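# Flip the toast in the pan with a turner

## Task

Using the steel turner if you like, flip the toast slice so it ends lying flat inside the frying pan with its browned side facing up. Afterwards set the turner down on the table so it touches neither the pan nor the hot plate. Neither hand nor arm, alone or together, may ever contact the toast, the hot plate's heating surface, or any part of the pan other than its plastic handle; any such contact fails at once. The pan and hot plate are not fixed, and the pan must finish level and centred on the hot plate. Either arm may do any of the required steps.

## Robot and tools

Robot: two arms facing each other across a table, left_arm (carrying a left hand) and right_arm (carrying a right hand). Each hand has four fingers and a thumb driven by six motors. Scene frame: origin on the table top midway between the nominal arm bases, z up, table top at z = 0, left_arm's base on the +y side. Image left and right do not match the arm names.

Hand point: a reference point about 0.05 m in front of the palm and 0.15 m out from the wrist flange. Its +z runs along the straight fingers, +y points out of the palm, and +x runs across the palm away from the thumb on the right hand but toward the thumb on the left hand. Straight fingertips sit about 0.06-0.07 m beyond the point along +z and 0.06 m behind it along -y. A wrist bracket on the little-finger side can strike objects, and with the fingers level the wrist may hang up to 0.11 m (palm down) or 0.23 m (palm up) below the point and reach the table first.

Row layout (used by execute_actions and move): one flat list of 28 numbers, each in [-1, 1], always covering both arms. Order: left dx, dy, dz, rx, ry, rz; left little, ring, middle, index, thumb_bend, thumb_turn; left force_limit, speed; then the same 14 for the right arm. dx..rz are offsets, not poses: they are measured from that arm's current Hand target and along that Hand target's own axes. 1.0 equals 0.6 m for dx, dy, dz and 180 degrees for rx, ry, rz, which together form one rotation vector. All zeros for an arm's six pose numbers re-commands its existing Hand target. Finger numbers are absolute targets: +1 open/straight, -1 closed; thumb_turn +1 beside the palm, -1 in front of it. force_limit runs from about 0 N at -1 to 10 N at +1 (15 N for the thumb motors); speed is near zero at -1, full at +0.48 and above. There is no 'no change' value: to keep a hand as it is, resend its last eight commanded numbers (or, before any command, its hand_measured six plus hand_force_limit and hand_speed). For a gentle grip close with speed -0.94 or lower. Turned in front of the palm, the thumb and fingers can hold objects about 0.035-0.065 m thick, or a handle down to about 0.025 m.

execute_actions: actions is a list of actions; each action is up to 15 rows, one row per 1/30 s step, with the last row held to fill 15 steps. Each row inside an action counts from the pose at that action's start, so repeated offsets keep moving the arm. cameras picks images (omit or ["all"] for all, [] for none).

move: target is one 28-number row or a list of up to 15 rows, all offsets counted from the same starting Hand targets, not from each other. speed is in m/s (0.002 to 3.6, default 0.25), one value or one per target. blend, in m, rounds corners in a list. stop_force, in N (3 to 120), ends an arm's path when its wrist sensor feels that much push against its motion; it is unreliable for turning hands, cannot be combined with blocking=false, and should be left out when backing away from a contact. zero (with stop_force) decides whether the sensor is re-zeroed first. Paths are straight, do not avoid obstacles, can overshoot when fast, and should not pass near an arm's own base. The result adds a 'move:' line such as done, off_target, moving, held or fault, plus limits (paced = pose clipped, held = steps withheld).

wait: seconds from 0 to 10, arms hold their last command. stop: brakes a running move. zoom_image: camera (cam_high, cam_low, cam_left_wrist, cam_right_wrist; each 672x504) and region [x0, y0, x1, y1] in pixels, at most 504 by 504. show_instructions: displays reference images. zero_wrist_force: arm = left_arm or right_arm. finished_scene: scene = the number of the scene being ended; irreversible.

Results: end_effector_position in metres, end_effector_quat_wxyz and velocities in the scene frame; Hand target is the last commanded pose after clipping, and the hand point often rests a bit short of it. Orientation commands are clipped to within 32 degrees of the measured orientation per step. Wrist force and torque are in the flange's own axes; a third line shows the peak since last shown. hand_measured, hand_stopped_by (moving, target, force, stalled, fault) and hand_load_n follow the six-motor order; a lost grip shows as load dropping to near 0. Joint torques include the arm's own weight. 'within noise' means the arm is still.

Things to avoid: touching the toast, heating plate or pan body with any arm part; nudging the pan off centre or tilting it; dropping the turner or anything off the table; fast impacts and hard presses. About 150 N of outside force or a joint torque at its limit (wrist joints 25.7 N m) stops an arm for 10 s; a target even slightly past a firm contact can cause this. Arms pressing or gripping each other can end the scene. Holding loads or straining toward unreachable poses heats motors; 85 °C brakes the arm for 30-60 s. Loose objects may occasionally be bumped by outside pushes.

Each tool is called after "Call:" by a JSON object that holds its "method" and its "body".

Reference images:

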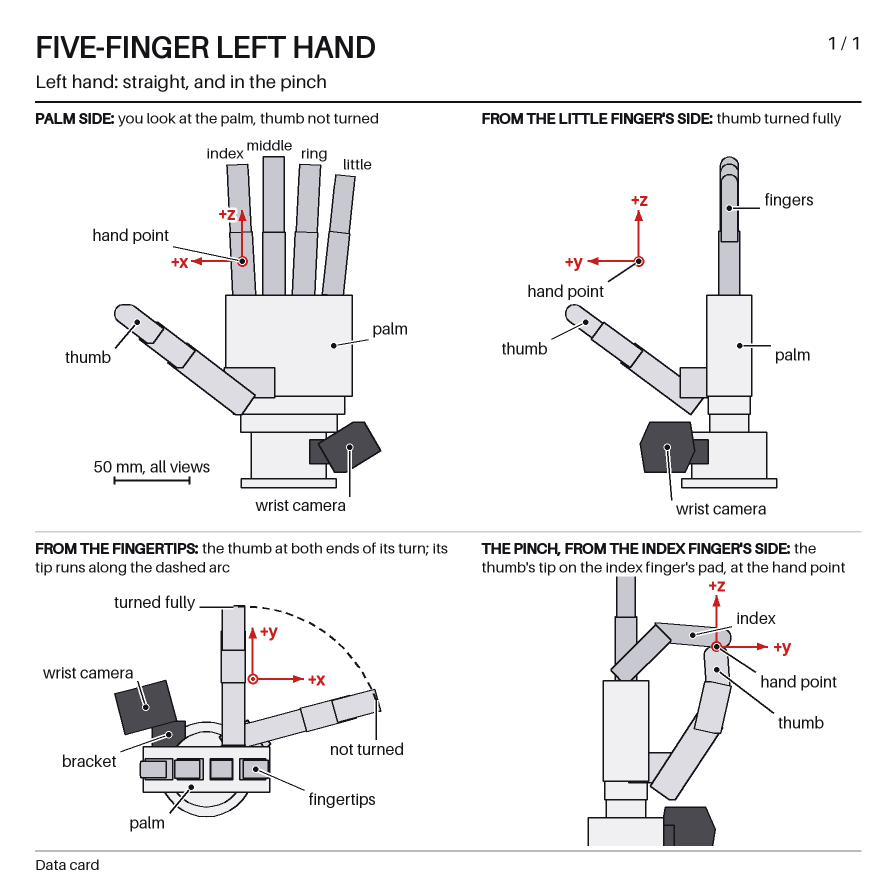

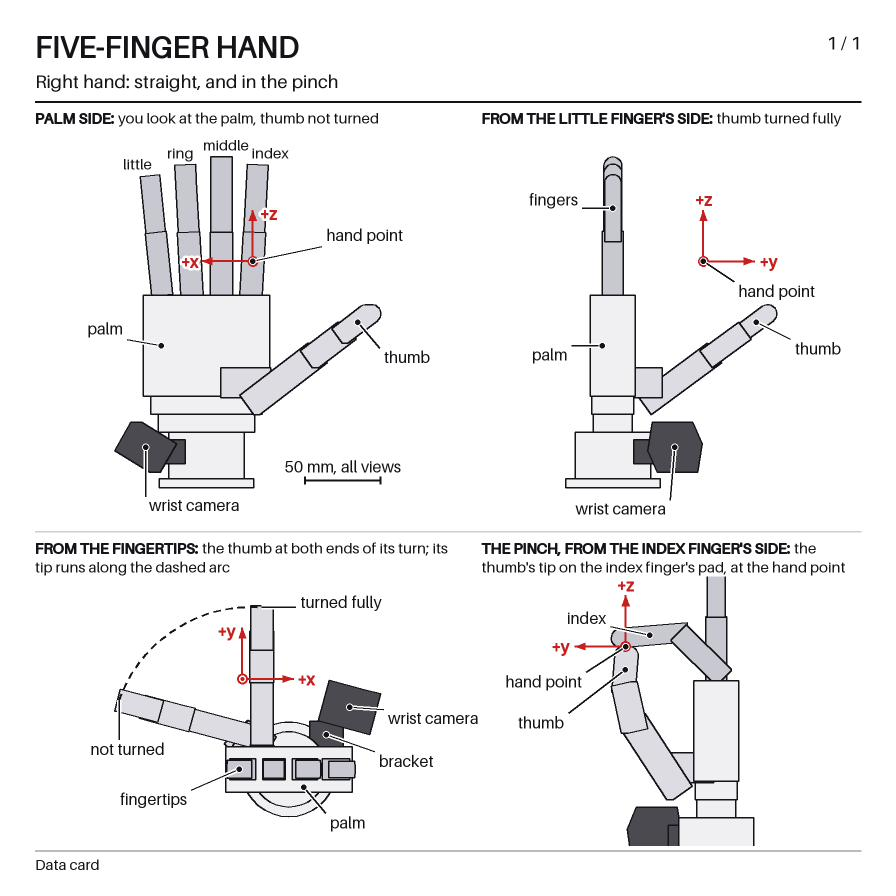

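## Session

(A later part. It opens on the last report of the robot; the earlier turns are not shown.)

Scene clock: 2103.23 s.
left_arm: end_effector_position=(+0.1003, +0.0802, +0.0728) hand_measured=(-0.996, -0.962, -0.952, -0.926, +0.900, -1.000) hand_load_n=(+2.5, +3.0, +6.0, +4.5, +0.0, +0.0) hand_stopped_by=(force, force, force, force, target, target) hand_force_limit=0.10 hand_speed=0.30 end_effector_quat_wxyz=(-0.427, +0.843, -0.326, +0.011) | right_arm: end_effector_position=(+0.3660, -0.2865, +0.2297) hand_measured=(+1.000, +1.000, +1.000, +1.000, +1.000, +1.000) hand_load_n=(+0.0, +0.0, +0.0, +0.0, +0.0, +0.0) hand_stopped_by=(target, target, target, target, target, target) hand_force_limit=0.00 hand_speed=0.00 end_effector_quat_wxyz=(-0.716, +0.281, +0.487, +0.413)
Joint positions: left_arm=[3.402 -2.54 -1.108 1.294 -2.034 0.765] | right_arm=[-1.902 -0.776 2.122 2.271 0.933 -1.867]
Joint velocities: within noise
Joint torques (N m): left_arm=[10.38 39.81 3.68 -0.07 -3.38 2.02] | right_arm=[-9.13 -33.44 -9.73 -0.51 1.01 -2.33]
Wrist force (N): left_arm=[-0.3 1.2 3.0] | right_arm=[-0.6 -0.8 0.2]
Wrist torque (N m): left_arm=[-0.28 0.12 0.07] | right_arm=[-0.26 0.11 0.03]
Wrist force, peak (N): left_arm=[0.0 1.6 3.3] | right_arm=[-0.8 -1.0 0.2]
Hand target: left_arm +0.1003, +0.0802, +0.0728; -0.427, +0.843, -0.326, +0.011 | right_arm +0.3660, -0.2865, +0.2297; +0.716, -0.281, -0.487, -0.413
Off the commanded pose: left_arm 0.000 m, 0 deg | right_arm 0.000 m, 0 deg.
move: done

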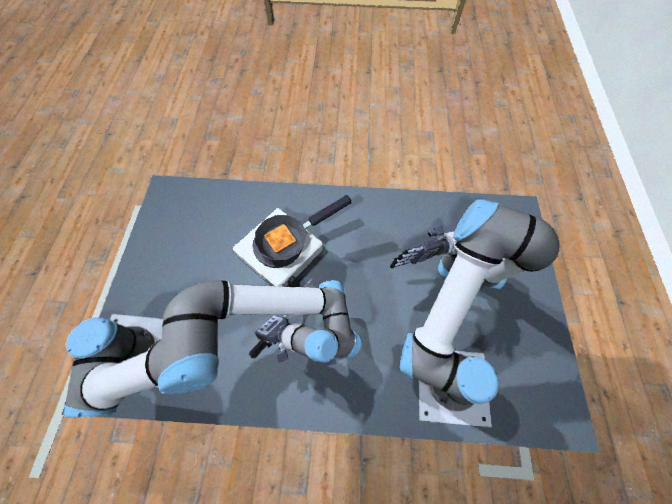

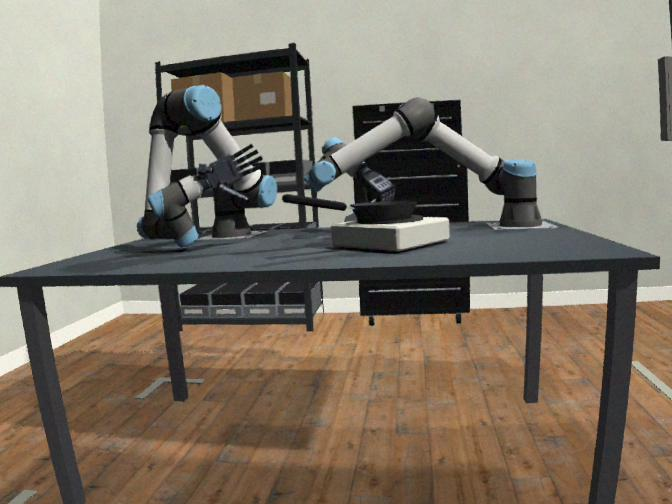

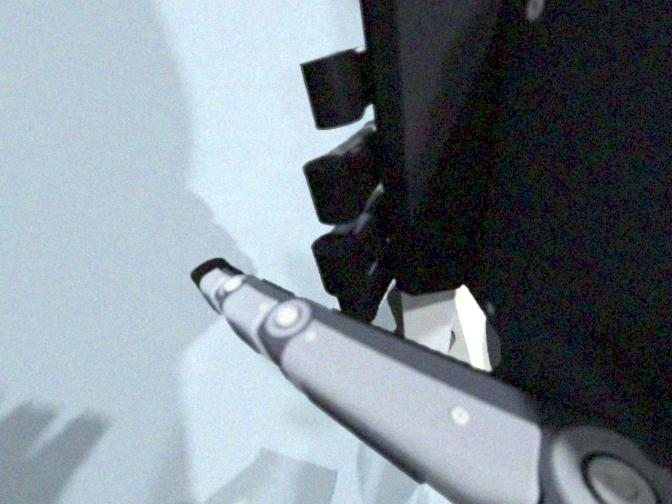

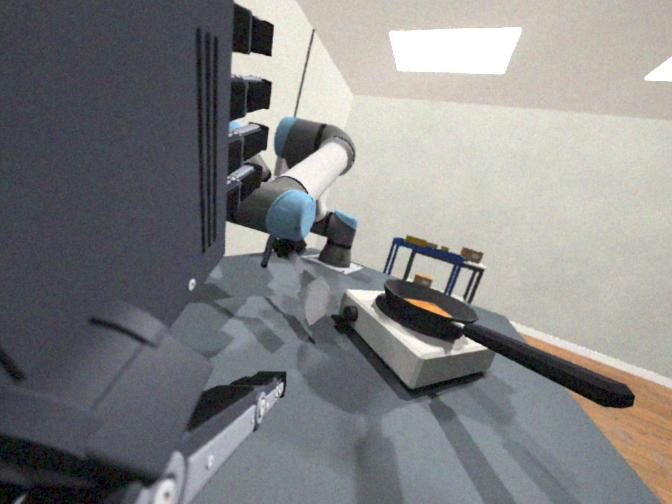

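Call:
{"method": "move", "body": {"target": [-0.04,0.0763,-0.0188,0,0,0,-1,-1,-1,-1,0.9,-1,0.1,0.3,0,0,0,0,0,0,1,1,1,1,1,1,0,0], "speed": 0.08, "stop_force": 8}}

Call:
{"method": "move", "body": {"target": [0.013,0.0363,0.0317,0,0,0,-1,-1,-1,-1,0.9,-1,0.1,0.3,0,0,0,0,0,0,1,1,1,1,1,1,0,0], "speed": 0.03, "stop_force": 4}}

Call:
{"method": "zoom_image", "body": {"camera": "cam_high", "region": [220, 240, 380, 380]}}

Call:
{"method": "zoom_image", "body": {"camera": "cam_right_wrist", "region": [220, 200, 380, 360]}}

Scene clock: 2111.97 s.
left_arm: end_effector_position=(+0.0533, +0.0662, +0.0528) hand_measured=(-0.996, -0.962, -0.952, -0.926, +0.900, -1.000) hand_load_n=(+2.5, +3.0, +6.0, +4.5, +0.0, +0.5) hand_stopped_by=(force, force, force, force, target, target) hand_force_limit=0.10 hand_speed=0.30 end_effector_quat_wxyz=(-0.427, +0.843, -0.326, +0.011) | right_arm: end_effector_position=(+0.3660, -0.2865, +0.2297) hand_measured=(+1.000, +1.000, +1.000, +1.000, +1.000, +1.000) hand_load_n=(+0.0, +0.0, +0.0, +0.0, +0.0, +0.0) hand_stopped_by=(target, target, target, target, target, target) hand_force_limit=0.00 hand_speed=0.00 end_effector_quat_wxyz=(-0.716, +0.281, +0.487, +0.413)
Joint positions: left_arm=[3.324 -2.6 -1.048 1.27 -1.979 0.705] | right_arm=[-1.902 -0.776 2.122 2.271 0.933 -1.867]
Joint velocities: within noise
Joint torques (N m): left_arm=[-8.91 42.03 29.23 -5.18 2.33 -2.84] | right_arm=[-9.48 -34.03 -9.27 -0.55 1.14 -2.35]
Wrist force (N): left_arm=[-0.3 1.1 2.4] | right_arm=[-0.5 -0.7 0.1]
Wrist torque (N m): left_arm=[-0.23 0.11 0.05] | right_arm=[-0.24 0.10 0.04]
Wrist force, peak (N): left_arm=[-0.3 1.1 3.2] | right_arm=[-0.7 -1.1 0.1]
Hand target: left_arm +0.0533, +0.0662, +0.0528; -0.427, +0.843, -0.326, +0.011 | right_arm +0.3660, -0.2865, +0.2297; +0.716, -0.281, -0.487, -0.413
Off the commanded pose: left_arm 0.000 m, 0 deg | right_arm 0.000 m, 0 deg.
move: done

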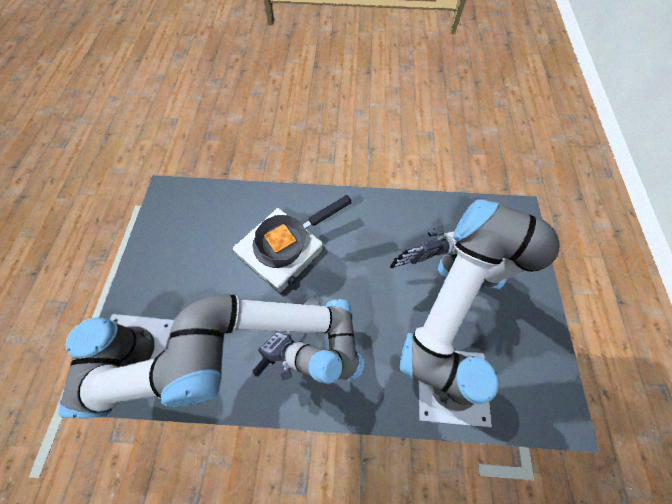

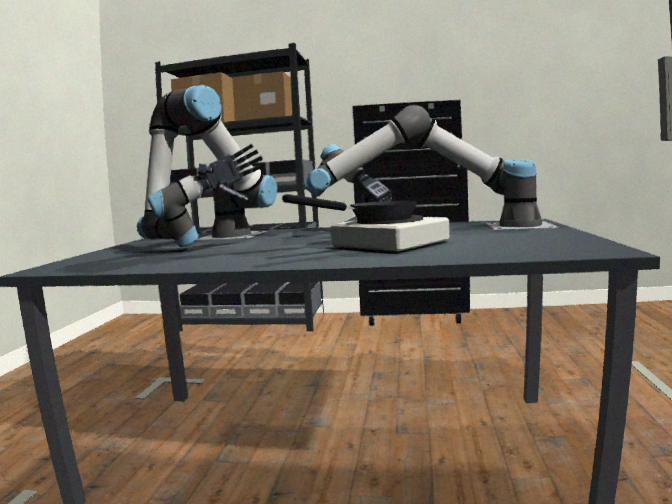

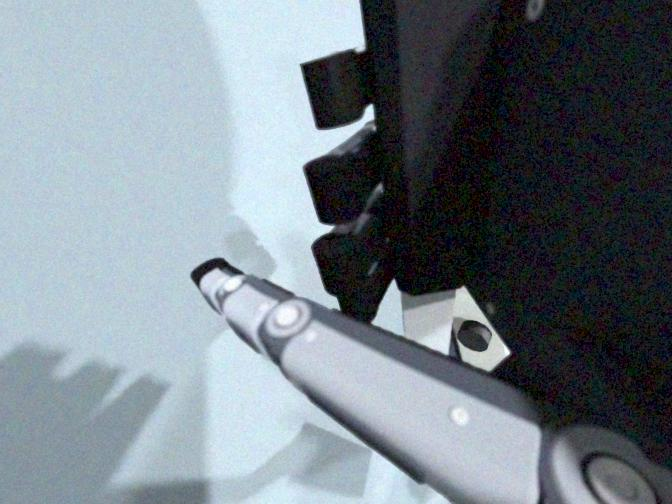

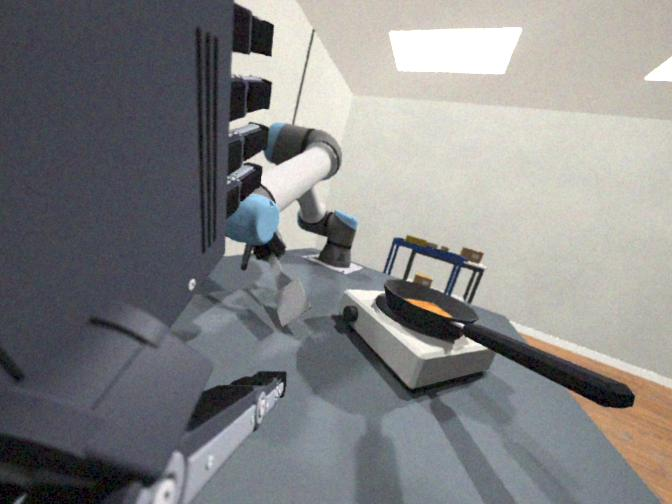

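Scene clock: 2113.53 s.
left_arm: end_effector_position=(+0.0533, +0.0663, +0.0434) hand_measured=(-0.996, -0.962, -0.952, -0.926, +0.900, -1.000) hand_load_n=(+4.0, +4.0, +5.0, +3.5, +0.0, +0.0) hand_stopped_by=(force, force, force, force, target, target) hand_force_limit=0.10 hand_speed=0.30 end_effector_quat_wxyz=(-0.427, +0.843, -0.326, +0.012) | right_arm: end_effector_position=(+0.3660, -0.2865, +0.2297) hand_measured=(+1.000, +1.000, +1.000, +1.000, +1.000, +1.000) hand_load_n=(+0.0, +0.0, -0.5, +0.0, +0.0, +0.0) hand_stopped_by=(target, target, target, target, target, target) hand_force_limit=0.00 hand_speed=0.00 end_effector_quat_wxyz=(-0.716, +0.281, +0.487, +0.413)
Joint positions: left_arm=[3.324 -2.613 -1.05 1.284 -1.979 0.705] | right_arm=[-1.902 -0.776 2.122 2.271 0.933 -1.867]
Joint velocities: within noise
Joint torques (N m): left_arm=[-4.18 56.16 28.37 -5.47 1.62 1.52] | right_arm=[-9.5 -33.8 -9.52 -0.54 0.98 -2.29]
Wrist force (N): left_arm=[-0.3 0.0 1.5] | right_arm=[-0.5 -0.8 0.1]
Wrist torque (N m): left_arm=[-0.24 0.34 -0.18] | right_arm=[-0.25 0.11 0.04]
Wrist force, peak (N): left_arm=[-2.8 -2.7 1.1] | right_arm=[-0.6 -1.1 0.2]
Hand target: left_arm +0.0533, +0.0663, +0.0434; -0.427, +0.843, -0.326, +0.011 (not the last commanded pose) | right_arm +0.3660, -0.2865, +0.2297; +0.716, -0.281, -0.487, -0.413
Off the commanded pose: left_arm 0.020 m, 0 deg | right_arm 0.000 m, 0 deg.
move: contact (left_arm)

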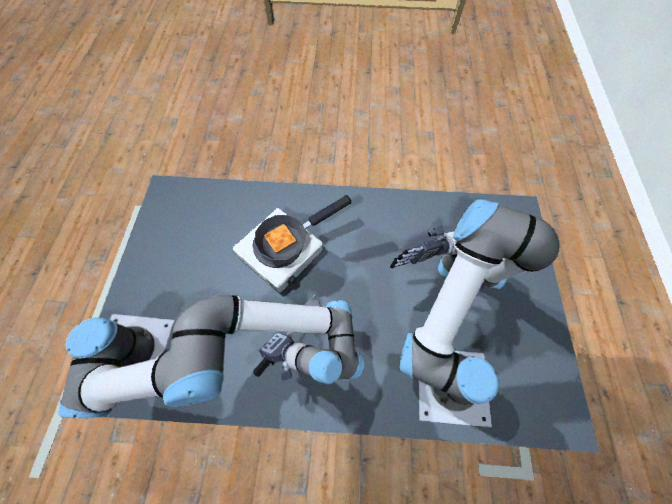

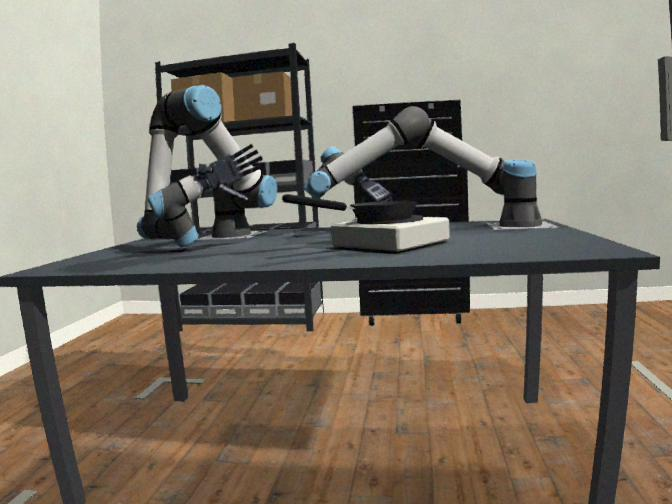

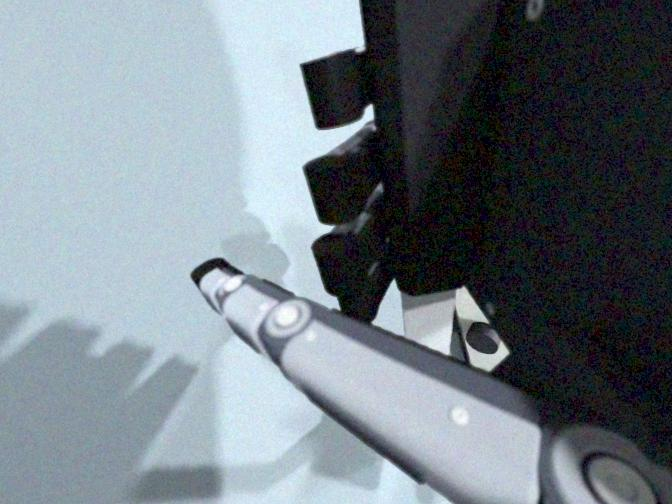

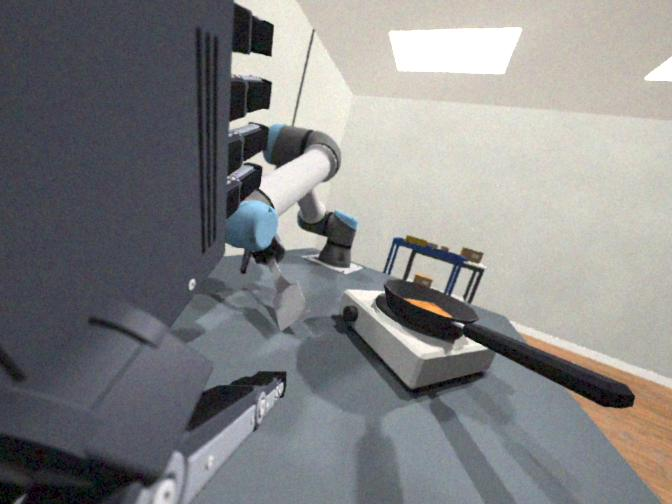

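Scaled by 3.150.

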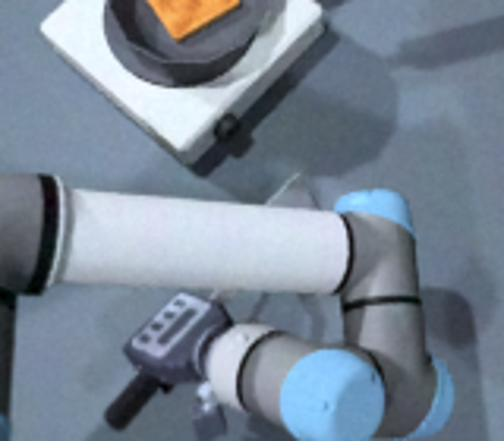

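Scaled by 3.150.

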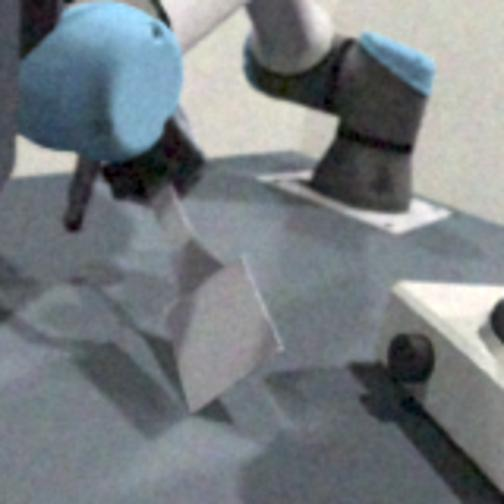

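Call:
{"method": "execute_actions", "body": {"actions": [[[0,0,0,0,0,0,-0.4,-0.4,-0.4,-0.4,0.9,-1,0.1,-0.4,0,0,0,0,0,0,1,1,1,1,1,1,0,0]],[[0,0,0,0,0,0,-0.4,-0.4,-0.4,-0.4,0.9,-1,0.1,-0.4,0,0,0,0,0,0,1,1,1,1,1,1,0,0]],[[0,0,0,0,0,0,-0.4,-0.4,-0.4,-0.4,0.9,-1,0.1,-0.4,0,0,0,0,0,0,1,1,1,1,1,1,0,0]]]}}

Call:
{"method": "zoom_image", "body": {"camera": "cam_high", "region": [220, 240, 380, 380]}}

Call:
{"method": "zoom_image", "body": {"camera": "cam_right_wrist", "region": [220, 200, 380, 360]}}

Scene clock: 2121.43 s.
left_arm: end_effector_position=(+0.0533, +0.0663, +0.0434) hand_measured=(-0.400, -0.400, -0.400, -0.400, +0.900, -1.000) hand_load_n=(+0.0, +0.0, +0.0, +0.5, +0.0, +0.0) hand_stopped_by=(target, target, target, target, target, target) hand_force_limit=0.10 hand_speed=-0.40 end_effector_quat_wxyz=(-0.427, +0.843, -0.326, +0.011) | right_arm: end_effector_position=(+0.3660, -0.2865, +0.2297) hand_measured=(+1.000, +1.000, +1.000, +1.000, +1.000, +1.000) hand_load_n=(+0.0, +0.0, +0.0, +0.0, +0.0, +0.0) hand_stopped_by=(target, target, target, target, target, target) hand_force_limit=0.00 hand_speed=0.00 end_effector_quat_wxyz=(-0.716, +0.281, +0.487, +0.413)
Joint positions: left_arm=[3.324 -2.613 -1.05 1.284 -1.979 0.705] | right_arm=[-1.902 -0.776 2.122 2.271 0.933 -1.867]
Joint velocities: within noise
Joint torques (N m): left_arm=[-5.56 43.97 24.8 -3.02 -0.32 -0.8] | right_arm=[-9.24 -33.74 -9.79 -0.53 1.04 -2.27]
Wrist force (N): left_arm=[-0.7 0.9 2.2] | right_arm=[-0.5 -0.7 0.4]
Wrist torque (N m): left_arm=[-0.22 0.25 -0.05] | right_arm=[-0.26 0.09 0.04]
Wrist force, peak (N): left_arm=[-0.4 1.2 2.6] | right_arm=[-0.6 -1.3 0.2]
Hand target: left_arm +0.0533, +0.0663, +0.0434; -0.427, +0.843, -0.326, +0.011 | right_arm +0.3660, -0.2865, +0.2297; +0.716, -0.281, -0.487, -0.413
Off the commanded pose: left_arm 0.000 m, 0 deg | right_arm 0.000 m, 0 deg.
Step readings (end_effector_position of left_arm | right_arm):
0: (+0.0533, +0.0663, +0.0434) | (+0.3660, -0.2865, +0.2297)
1: (+0.0533, +0.0663, +0.0434) | (+0.3660, -0.2865, +0.2297)
2: (+0.0533, +0.0663, +0.0434) | (+0.3660, -0.2865, +0.2297)
4: (+0.0533, +0.0663, +0.0434) | (+0.3660, -0.2865, +0.2297)
8: (+0.0533, +0.0663, +0.0434) | (+0.3660, -0.2865, +0.2297)
15: (+0.0533, +0.0663, +0.0434) | (+0.3660, -0.2865, +0.2297)
16: (+0.0533, +0.0663, +0.0434) | (+0.3660, -0.2865, +0.2297)
17: (+0.0533, +0.0663, +0.0434) | (+0.3660, -0.2865, +0.2297)
19: (+0.0533, +0.0663, +0.0434) | (+0.3660, -0.2865, +0.2297)
23: (+0.0533, +0.0663, +0.0434) | (+0.3660, -0.2865, +0.2297)
30: (+0.0533, +0.0663, +0.0434) | (+0.3660, -0.2865, +0.2297)
31: (+0.0533, +0.0663, +0.0434) | (+0.3660, -0.2865, +0.2297)
32: (+0.0533, +0.0663, +0.0434) | (+0.3660, -0.2865, +0.2297)
34: (+0.0533, +0.0663, +0.0434) | (+0.3660, -0.2865, +0.2297)
38: (+0.0533, +0.0663, +0.0434) | (+0.3660, -0.2865, +0.2297)
45: (+0.0533, +0.0663, +0.0434) | (+0.3660, -0.2865, +0.2297)

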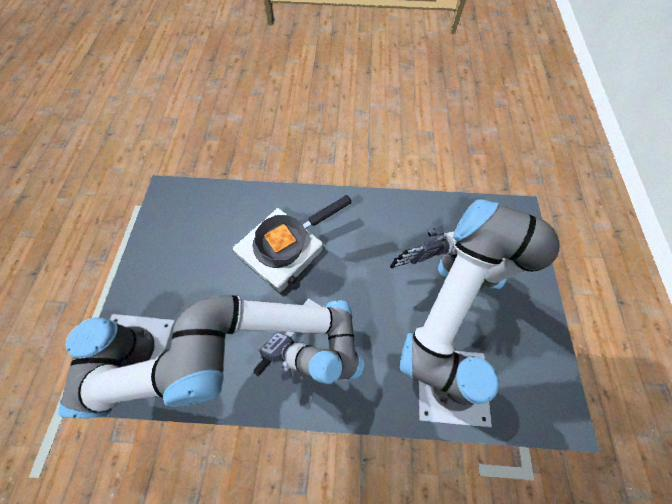

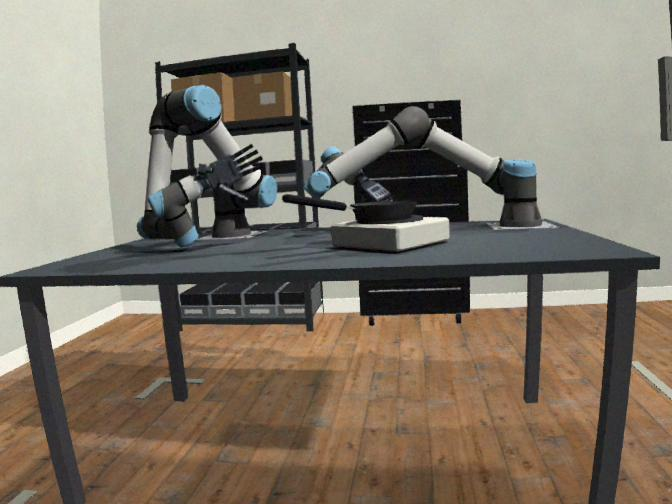

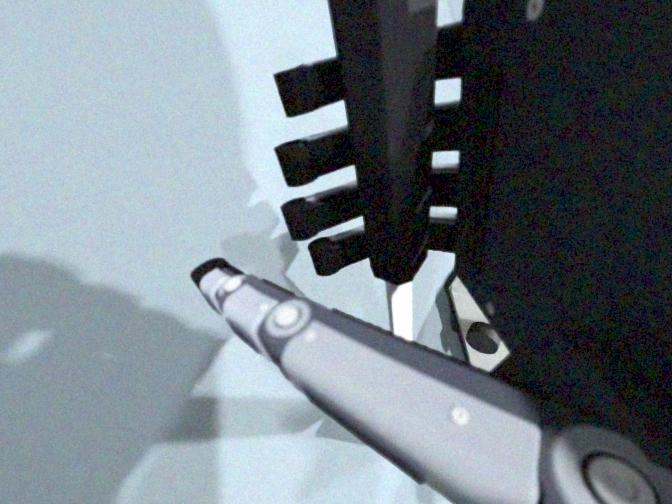

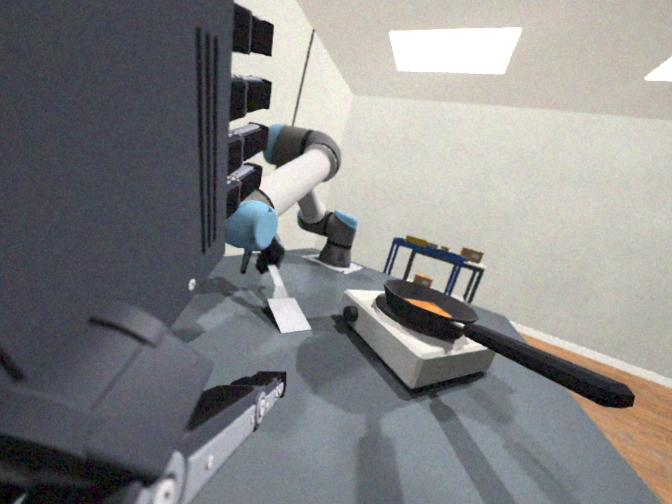

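Scaled by 3.150.

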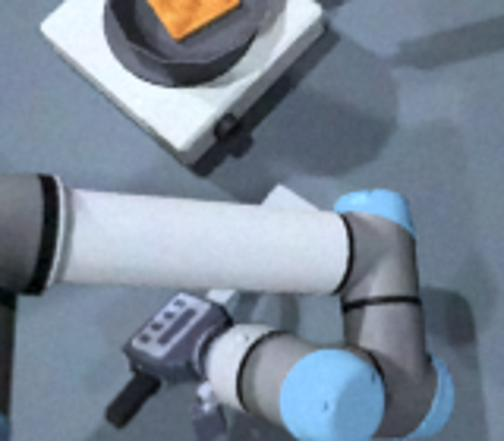

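Scaled by 3.150.

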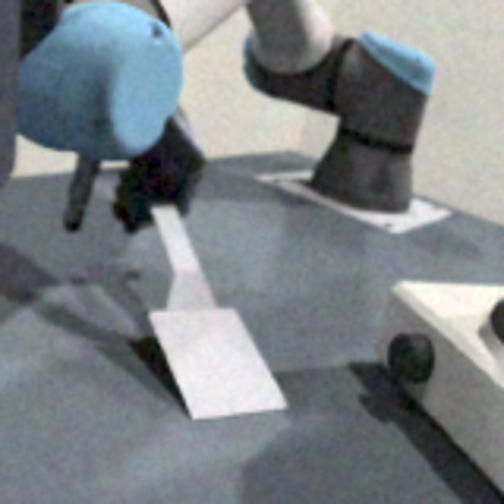

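Call:
{"method": "execute_actions", "body": {"actions": [[[0,0,0,0,0,0,0.3,0.3,0.3,0.3,1,-1,0.1,-0.4,0,0,0,0,0,0,1,1,1,1,1,1,0,0]],[[0,0,0,0,0,0,0.3,0.3,0.3,0.3,1,-1,0.1,-0.4,0,0,0,0,0,0,1,1,1,1,1,1,0,0]],[[0,0,0,0,0,0,0.3,0.3,0.3,0.3,1,-1,0.1,-0.4,0,0,0,0,0,0,1,1,1,1,1,1,0,0]]]}}

Call:
{"method": "zoom_image", "body": {"camera": "cam_high", "region": [220, 240, 380, 380]}}

Call:
{"method": "zoom_image", "body": {"camera": "cam_right_wrist", "region": [220, 200, 380, 360]}}

Scene clock: 2126.73 s.
left_arm: end_effector_position=(+0.0533, +0.0663, +0.0434) hand_measured=(+0.300, +0.300, +0.300, +0.300, +1.000, -1.000) hand_load_n=(+0.0, +0.0, +0.0, +0.0, +0.0, +0.0) hand_stopped_by=(target, target, target, target, target, target) hand_force_limit=0.10 hand_speed=-0.40 end_effector_quat_wxyz=(-0.427, +0.843, -0.326, +0.012) | right_arm: end_effector_position=(+0.3660, -0.2865, +0.2297) hand_measured=(+1.000, +1.000, +1.000, +1.000, +1.000, +1.000) hand_load_n=(+0.0, +0.0, +0.0, +0.0, +0.0, +0.0) hand_stopped_by=(target, target, target, target, target, target) hand_force_limit=0.00 hand_speed=0.00 end_effector_quat_wxyz=(-0.716, +0.281, +0.487, +0.413)
Joint positions: left_arm=[3.324 -2.613 -1.05 1.284 -1.979 0.705] | right_arm=[-1.902 -0.776 2.122 2.271 0.933 -1.867]
Joint velocities: within noise
Joint torques (N m): left_arm=[-4.14 42.55 21.22 -1.76 -2.08 -2.55] | right_arm=[-9.44 -33.84 -9.01 -0.55 1.13 -2.32]
Wrist force (N): left_arm=[-0.6 -0.2 1.3] | right_arm=[-0.6 -0.8 0.1]
Wrist torque (N m): left_arm=[-0.25 0.19 -0.02] | right_arm=[-0.26 0.12 0.02]
Wrist force, peak (N): left_arm=[-0.7 1.0 2.5] | right_arm=[-0.8 -1.0 0.3]
Hand target: left_arm +0.0533, +0.0663, +0.0434; -0.427, +0.843, -0.326, +0.011 | right_arm +0.3660, -0.2865, +0.2297; +0.716, -0.281, -0.487, -0.413
Off the commanded pose: left_arm 0.000 m, 0 deg | right_arm 0.000 m, 0 deg.
Step readings (end_effector_position of left_arm | right_arm):
0: (+0.0533, +0.0663, +0.0434) | (+0.3660, -0.2865, +0.2297)
1: (+0.0533, +0.0663, +0.0434) | (+0.3660, -0.2865, +0.2297)
2: (+0.0533, +0.0663, +0.0434) | (+0.3660, -0.2865, +0.2297)
4: (+0.0533, +0.0663, +0.0434) | (+0.3660, -0.2865, +0.2297)
8: (+0.0533, +0.0663, +0.0434) | (+0.3660, -0.2865, +0.2297)
15: (+0.0533, +0.0663, +0.0434) | (+0.3660, -0.2865, +0.2297)
16: (+0.0533, +0.0663, +0.0434) | (+0.3660, -0.2865, +0.2297)
17: (+0.0533, +0.0663, +0.0434) | (+0.3660, -0.2865, +0.2297)
19: (+0.0533, +0.0663, +0.0434) | (+0.3660, -0.2865, +0.2297)
23: (+0.0533, +0.0663, +0.0434) | (+0.3660, -0.2865, +0.2297)
30: (+0.0533, +0.0663, +0.0434) | (+0.3660, -0.2865, +0.2297)
31: (+0.0533, +0.0663, +0.0434) | (+0.3660, -0.2865, +0.2297)
32: (+0.0533, +0.0663, +0.0434) | (+0.3660, -0.2865, +0.2297)
34: (+0.0533, +0.0663, +0.0434) | (+0.3660, -0.2865, +0.2297)
38: (+0.0533, +0.0663, +0.0434) | (+0.3660, -0.2865, +0.2297)
45: (+0.0533, +0.0663, +0.0434) | (+0.3660, -0.2865, +0.2297)

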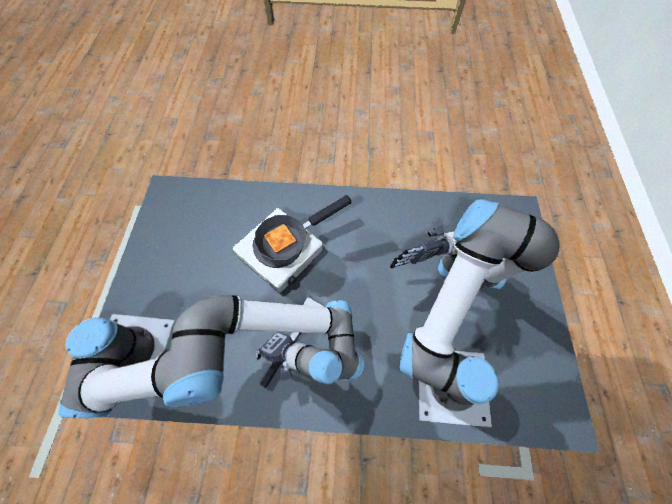

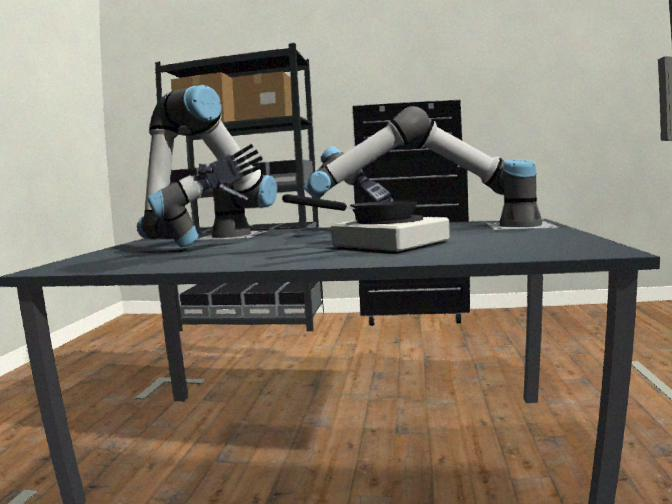

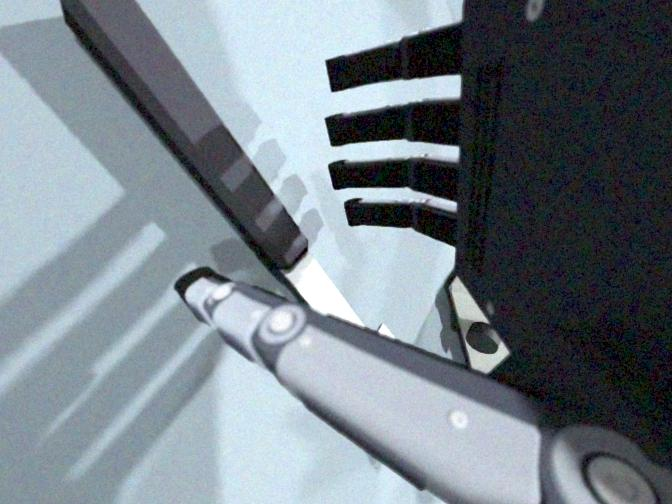

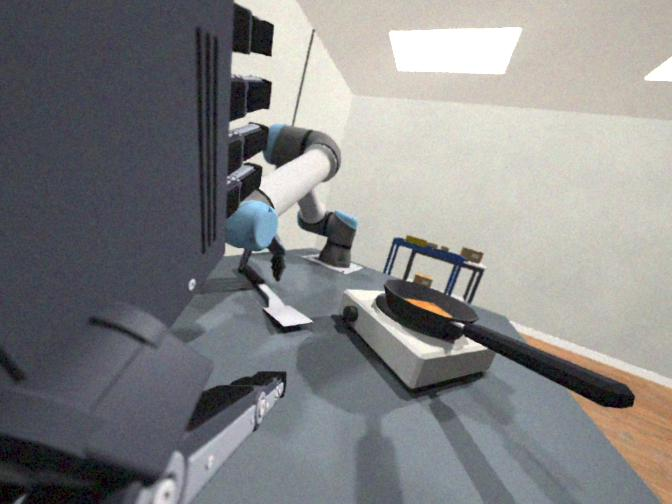

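Scaled by 3.150.

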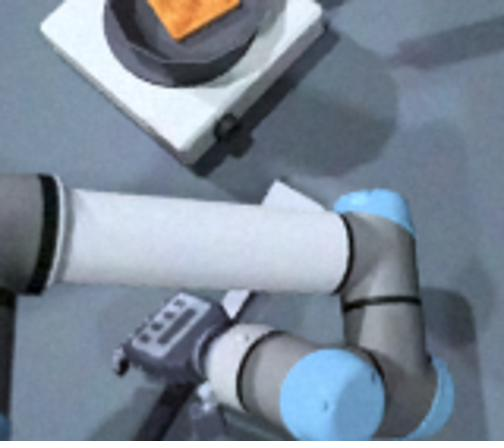

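Scaled by 3.150.

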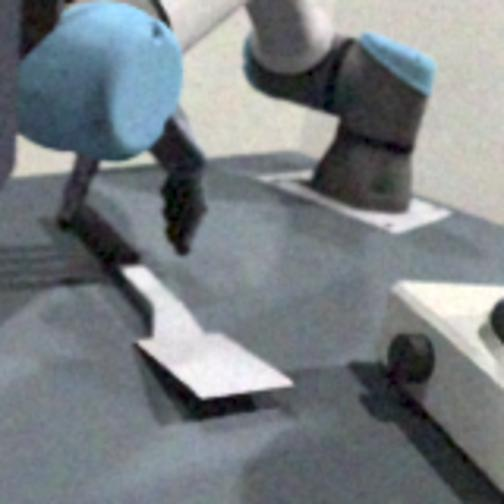

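Call:
{"method": "move", "body": {"target": [-0.013,-0.0364,-0.0317,0,0,0,0.3,0.3,0.3,0.3,1,-1,0.1,-0.4,0,0,0,0,0,0,1,1,1,1,1,1,0,0], "speed": 0.04}}

Call:
{"method": "zoom_image", "body": {"camera": "cam_right_wrist", "region": [220, 200, 380, 360]}}

Scene clock: 2132.17 s.
left_arm: end_effector_position=(+0.0533, +0.0663, +0.0732) hand_measured=(+0.300, +0.300, +0.300, +0.300, +1.000, -1.000) hand_load_n=(-0.5, +0.0, +0.0, +0.0, +0.0, +0.0) hand_stopped_by=(target, target, target, target, target, target) hand_force_limit=0.10 hand_speed=-0.40 end_effector_quat_wxyz=(-0.427, +0.843, -0.326, +0.012) | right_arm: end_effector_position=(+0.3660, -0.2865, +0.2297) hand_measured=(+1.000, +1.000, +1.000, +1.000, +1.000, +1.000) hand_load_n=(+0.0, +0.0, +0.0, +0.0, +0.0, +0.0) hand_stopped_by=(target, target, target, target, target, target) hand_force_limit=0.00 hand_speed=0.00 end_effector_quat_wxyz=(-0.716, +0.281, +0.487, +0.413)
Joint positions: left_arm=[3.324 -2.574 -1.043 1.238 -1.979 0.705] | right_arm=[-1.902 -0.776 2.122 2.271 0.933 -1.867]
Joint velocities: within noise
Joint torques (N m): left_arm=[-7.52 57.33 28.1 -5.32 1.57 -2.31] | right_arm=[-9.34 -34.08 -8.85 -0.58 1.06 -2.34]
Wrist force (N): left_arm=[-0.5 -0.4 1.5] | right_arm=[-0.8 -0.8 0.1]
Wrist torque (N m): left_arm=[-0.29 0.17 -0.04] | right_arm=[-0.25 0.15 0.01]
Wrist force, peak (N): left_arm=[-1.0 -0.2 1.8] | right_arm=[-1.0 -1.0 0.1]
Hand target: left_arm +0.0533, +0.0663, +0.0733; -0.427, +0.843, -0.326, +0.011 | right_arm +0.3660, -0.2865, +0.2297; +0.716, -0.281, -0.487, -0.413
Off the commanded pose: left_arm 0.000 m, 0 deg | right_arm 0.000 m, 0 deg.
move: done

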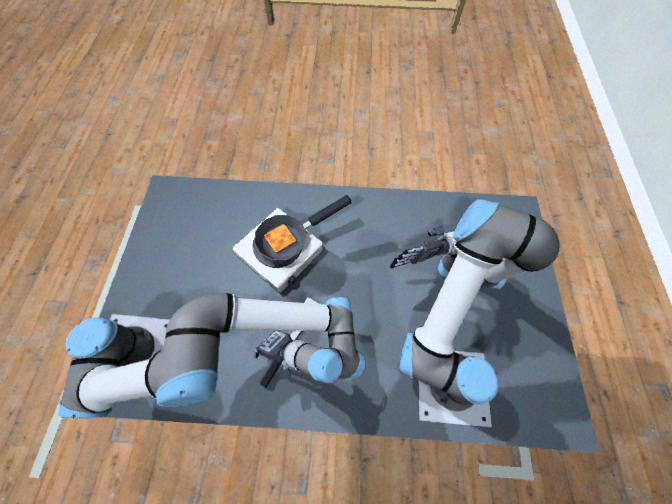

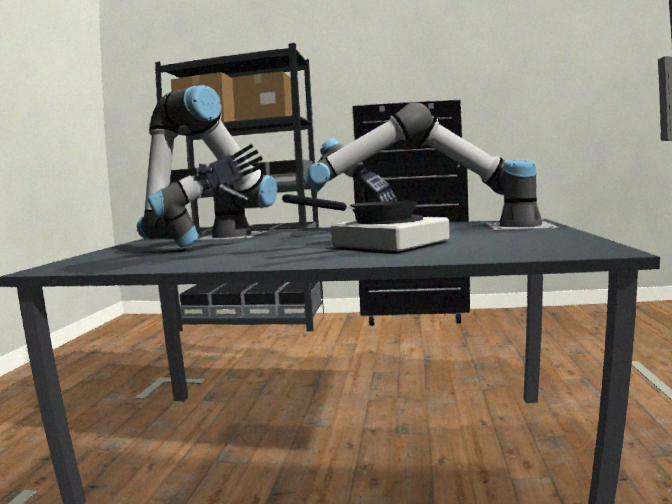

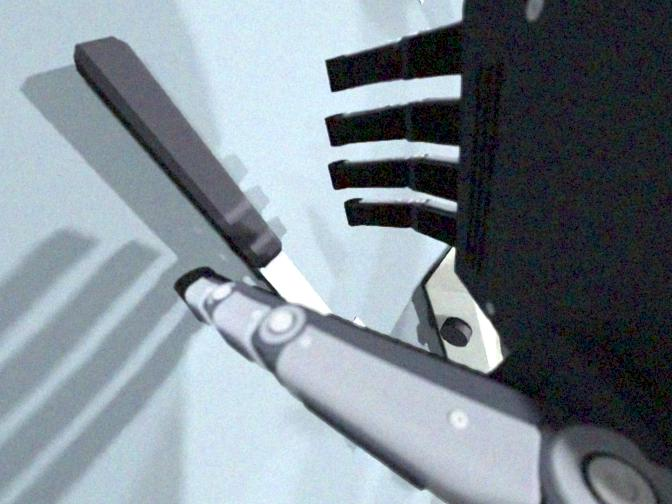

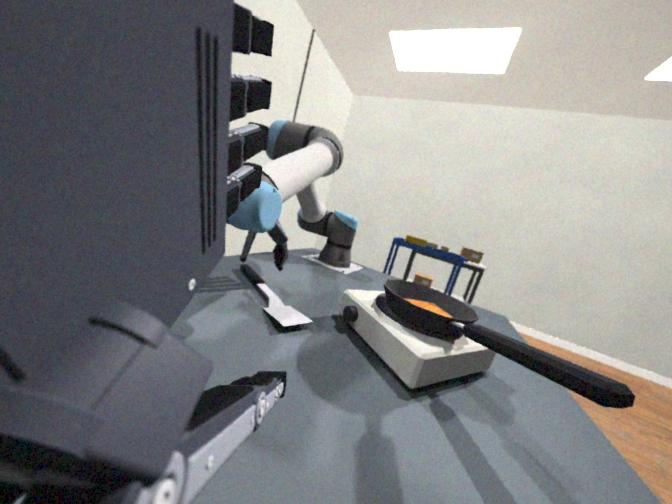

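Scaled by 3.150.

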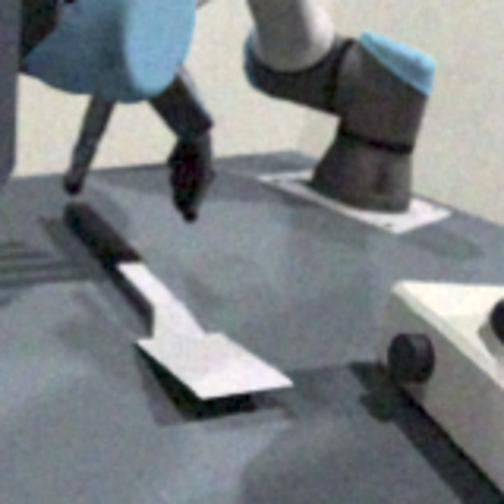

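Call:
{"method": "move", "body": {"target": [-0.052,-0.1454,-0.1268,0,0,0,0.3,0.3,0.3,0.3,1,-1,0.1,-0.4,0,0,0,0,0,0,1,1,1,1,1,1,0,0], "speed": 0.15}}

Call:
{"method": "zoom_image", "body": {"camera": "cam_high", "region": [220, 180, 360, 320]}}

Call:
{"method": "zoom_image", "body": {"camera": "cam_right_wrist", "region": [330, 240, 660, 440]}}

Scene clock: 2136.57 s.
left_arm: end_effector_position=(+0.0531, +0.0663, +0.1931) hand_measured=(+0.300, +0.300, +0.300, +0.300, +1.000, -1.000) hand_load_n=(+0.0, +0.0, +0.0, +0.0, +0.0, +0.5) hand_stopped_by=(target, target, target, target, target, target) hand_force_limit=0.10 hand_speed=-0.40 end_effector_quat_wxyz=(-0.427, +0.843, -0.326, +0.011) | right_arm: end_effector_position=(+0.3660, -0.2865, +0.2297) hand_measured=(+1.000, +1.000, +1.000, +1.000, +1.000, +1.000) hand_load_n=(+0.0, +0.0, +0.0, +0.0, +0.0, +0.0) hand_stopped_by=(target, target, target, target, target, target) hand_force_limit=0.00 hand_speed=0.00 end_effector_quat_wxyz=(-0.716, +0.281, +0.487, +0.413)
Joint positions: left_arm=[3.324 -2.453 -0.949 1.024 -1.979 0.705] | right_arm=[-1.902 -0.776 2.122 2.271 0.933 -1.867]
Joint velocities: within noise
Joint torques (N m): left_arm=[-8.09 55.59 30.33 -5.3 2.39 -2.39] | right_arm=[-9.24 -33.87 -8.12 -0.7 1.06 -2.29]
Wrist force (N): left_arm=[-0.8 0.1 1.4] | right_arm=[-0.6 -0.7 0.2]
Wrist torque (N m): left_arm=[-0.21 0.22 -0.05] | right_arm=[-0.25 0.12 0.04]
Wrist force, peak (N): left_arm=[-0.6 0.5 2.1] | right_arm=[-0.6 -1.1 0.1]
Hand target: left_arm +0.0531, +0.0663, +0.1932; -0.427, +0.843, -0.326, +0.011 | right_arm +0.3660, -0.2865, +0.2297; +0.716, -0.281, -0.487, -0.413
Off the commanded pose: left_arm 0.000 m, 0 deg | right_arm 0.000 m, 0 deg.
move: done

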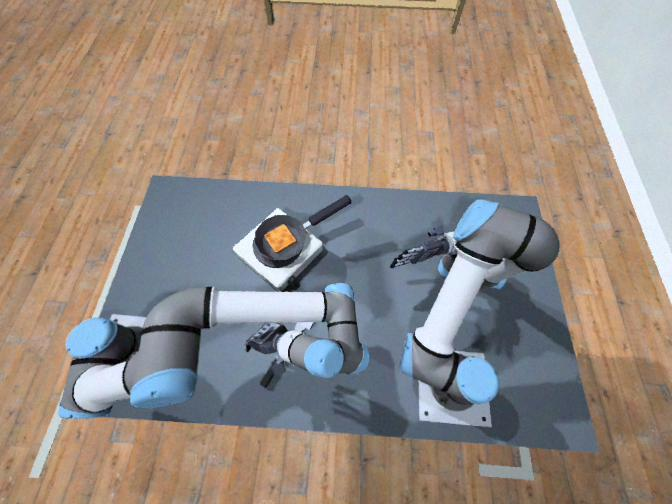

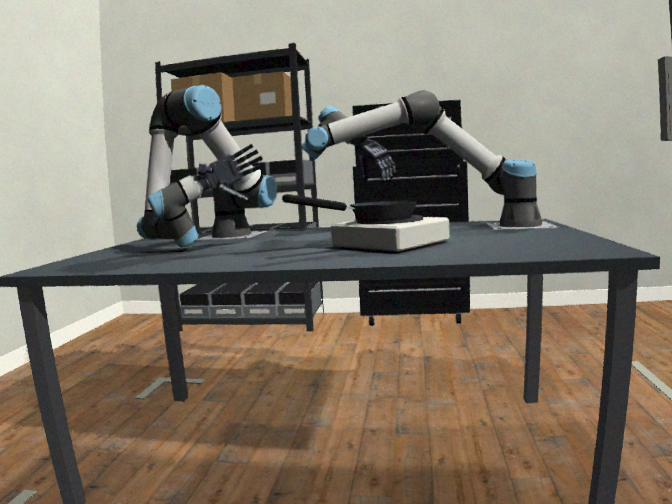

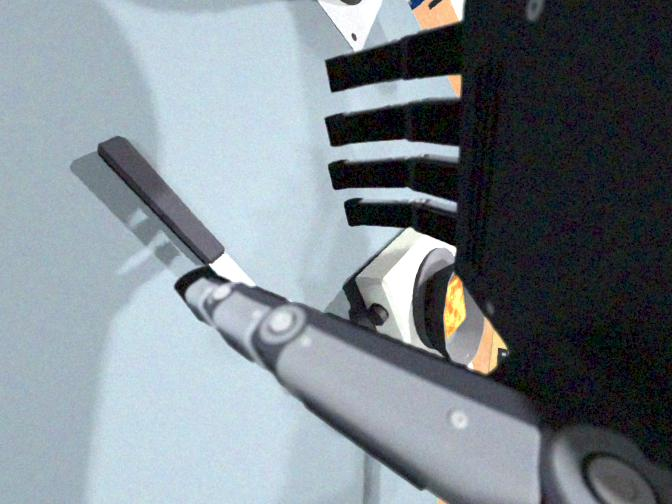

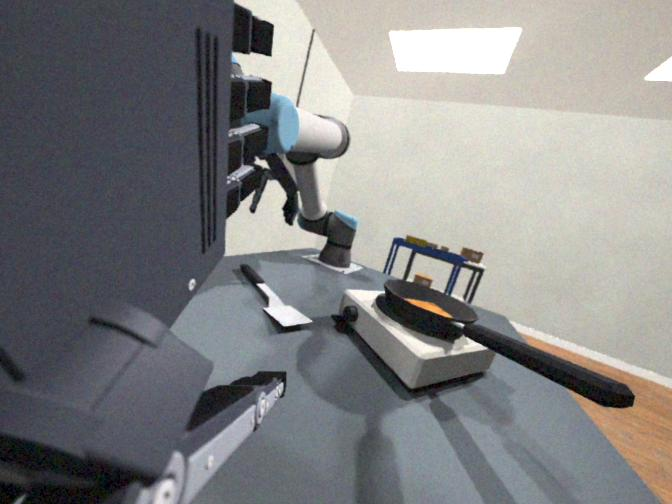

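Scaled by 3.600.

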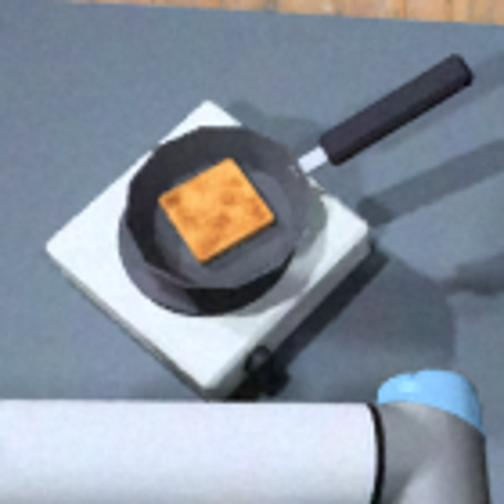

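Scaled by 1.527.

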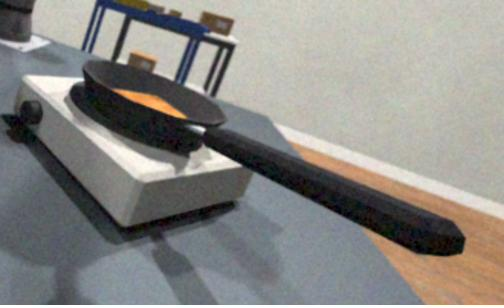

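Call:
{"method": "zoom_image", "body": {"camera": "cam_high", "region": [228, 200, 328, 300]}}

Call:
{"method": "zoom_image", "body": {"camera": "cam_right_wrist", "region": [330, 260, 510, 400]}}

Call:
{"method": "zoom_image", "body": {"camera": "cam_low", "region": [320, 190, 460, 260]}}

Scaled by 5.040.

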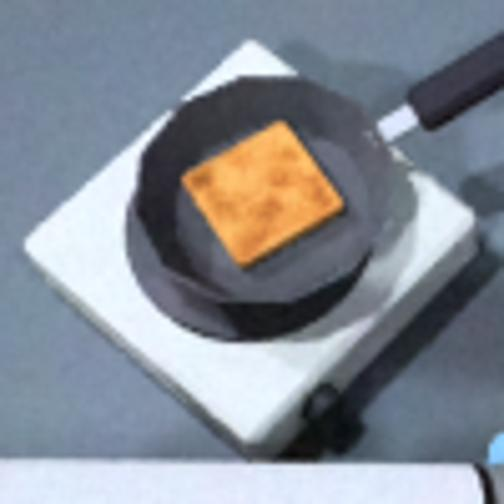

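Scaled by 2.800.

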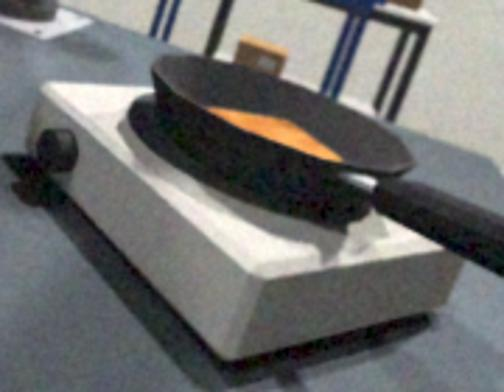

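Scaled by 3.600.

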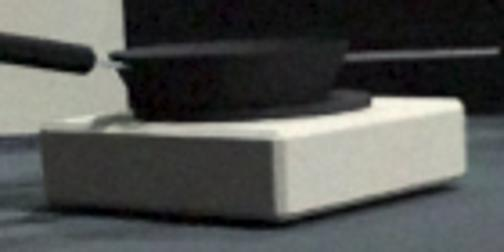

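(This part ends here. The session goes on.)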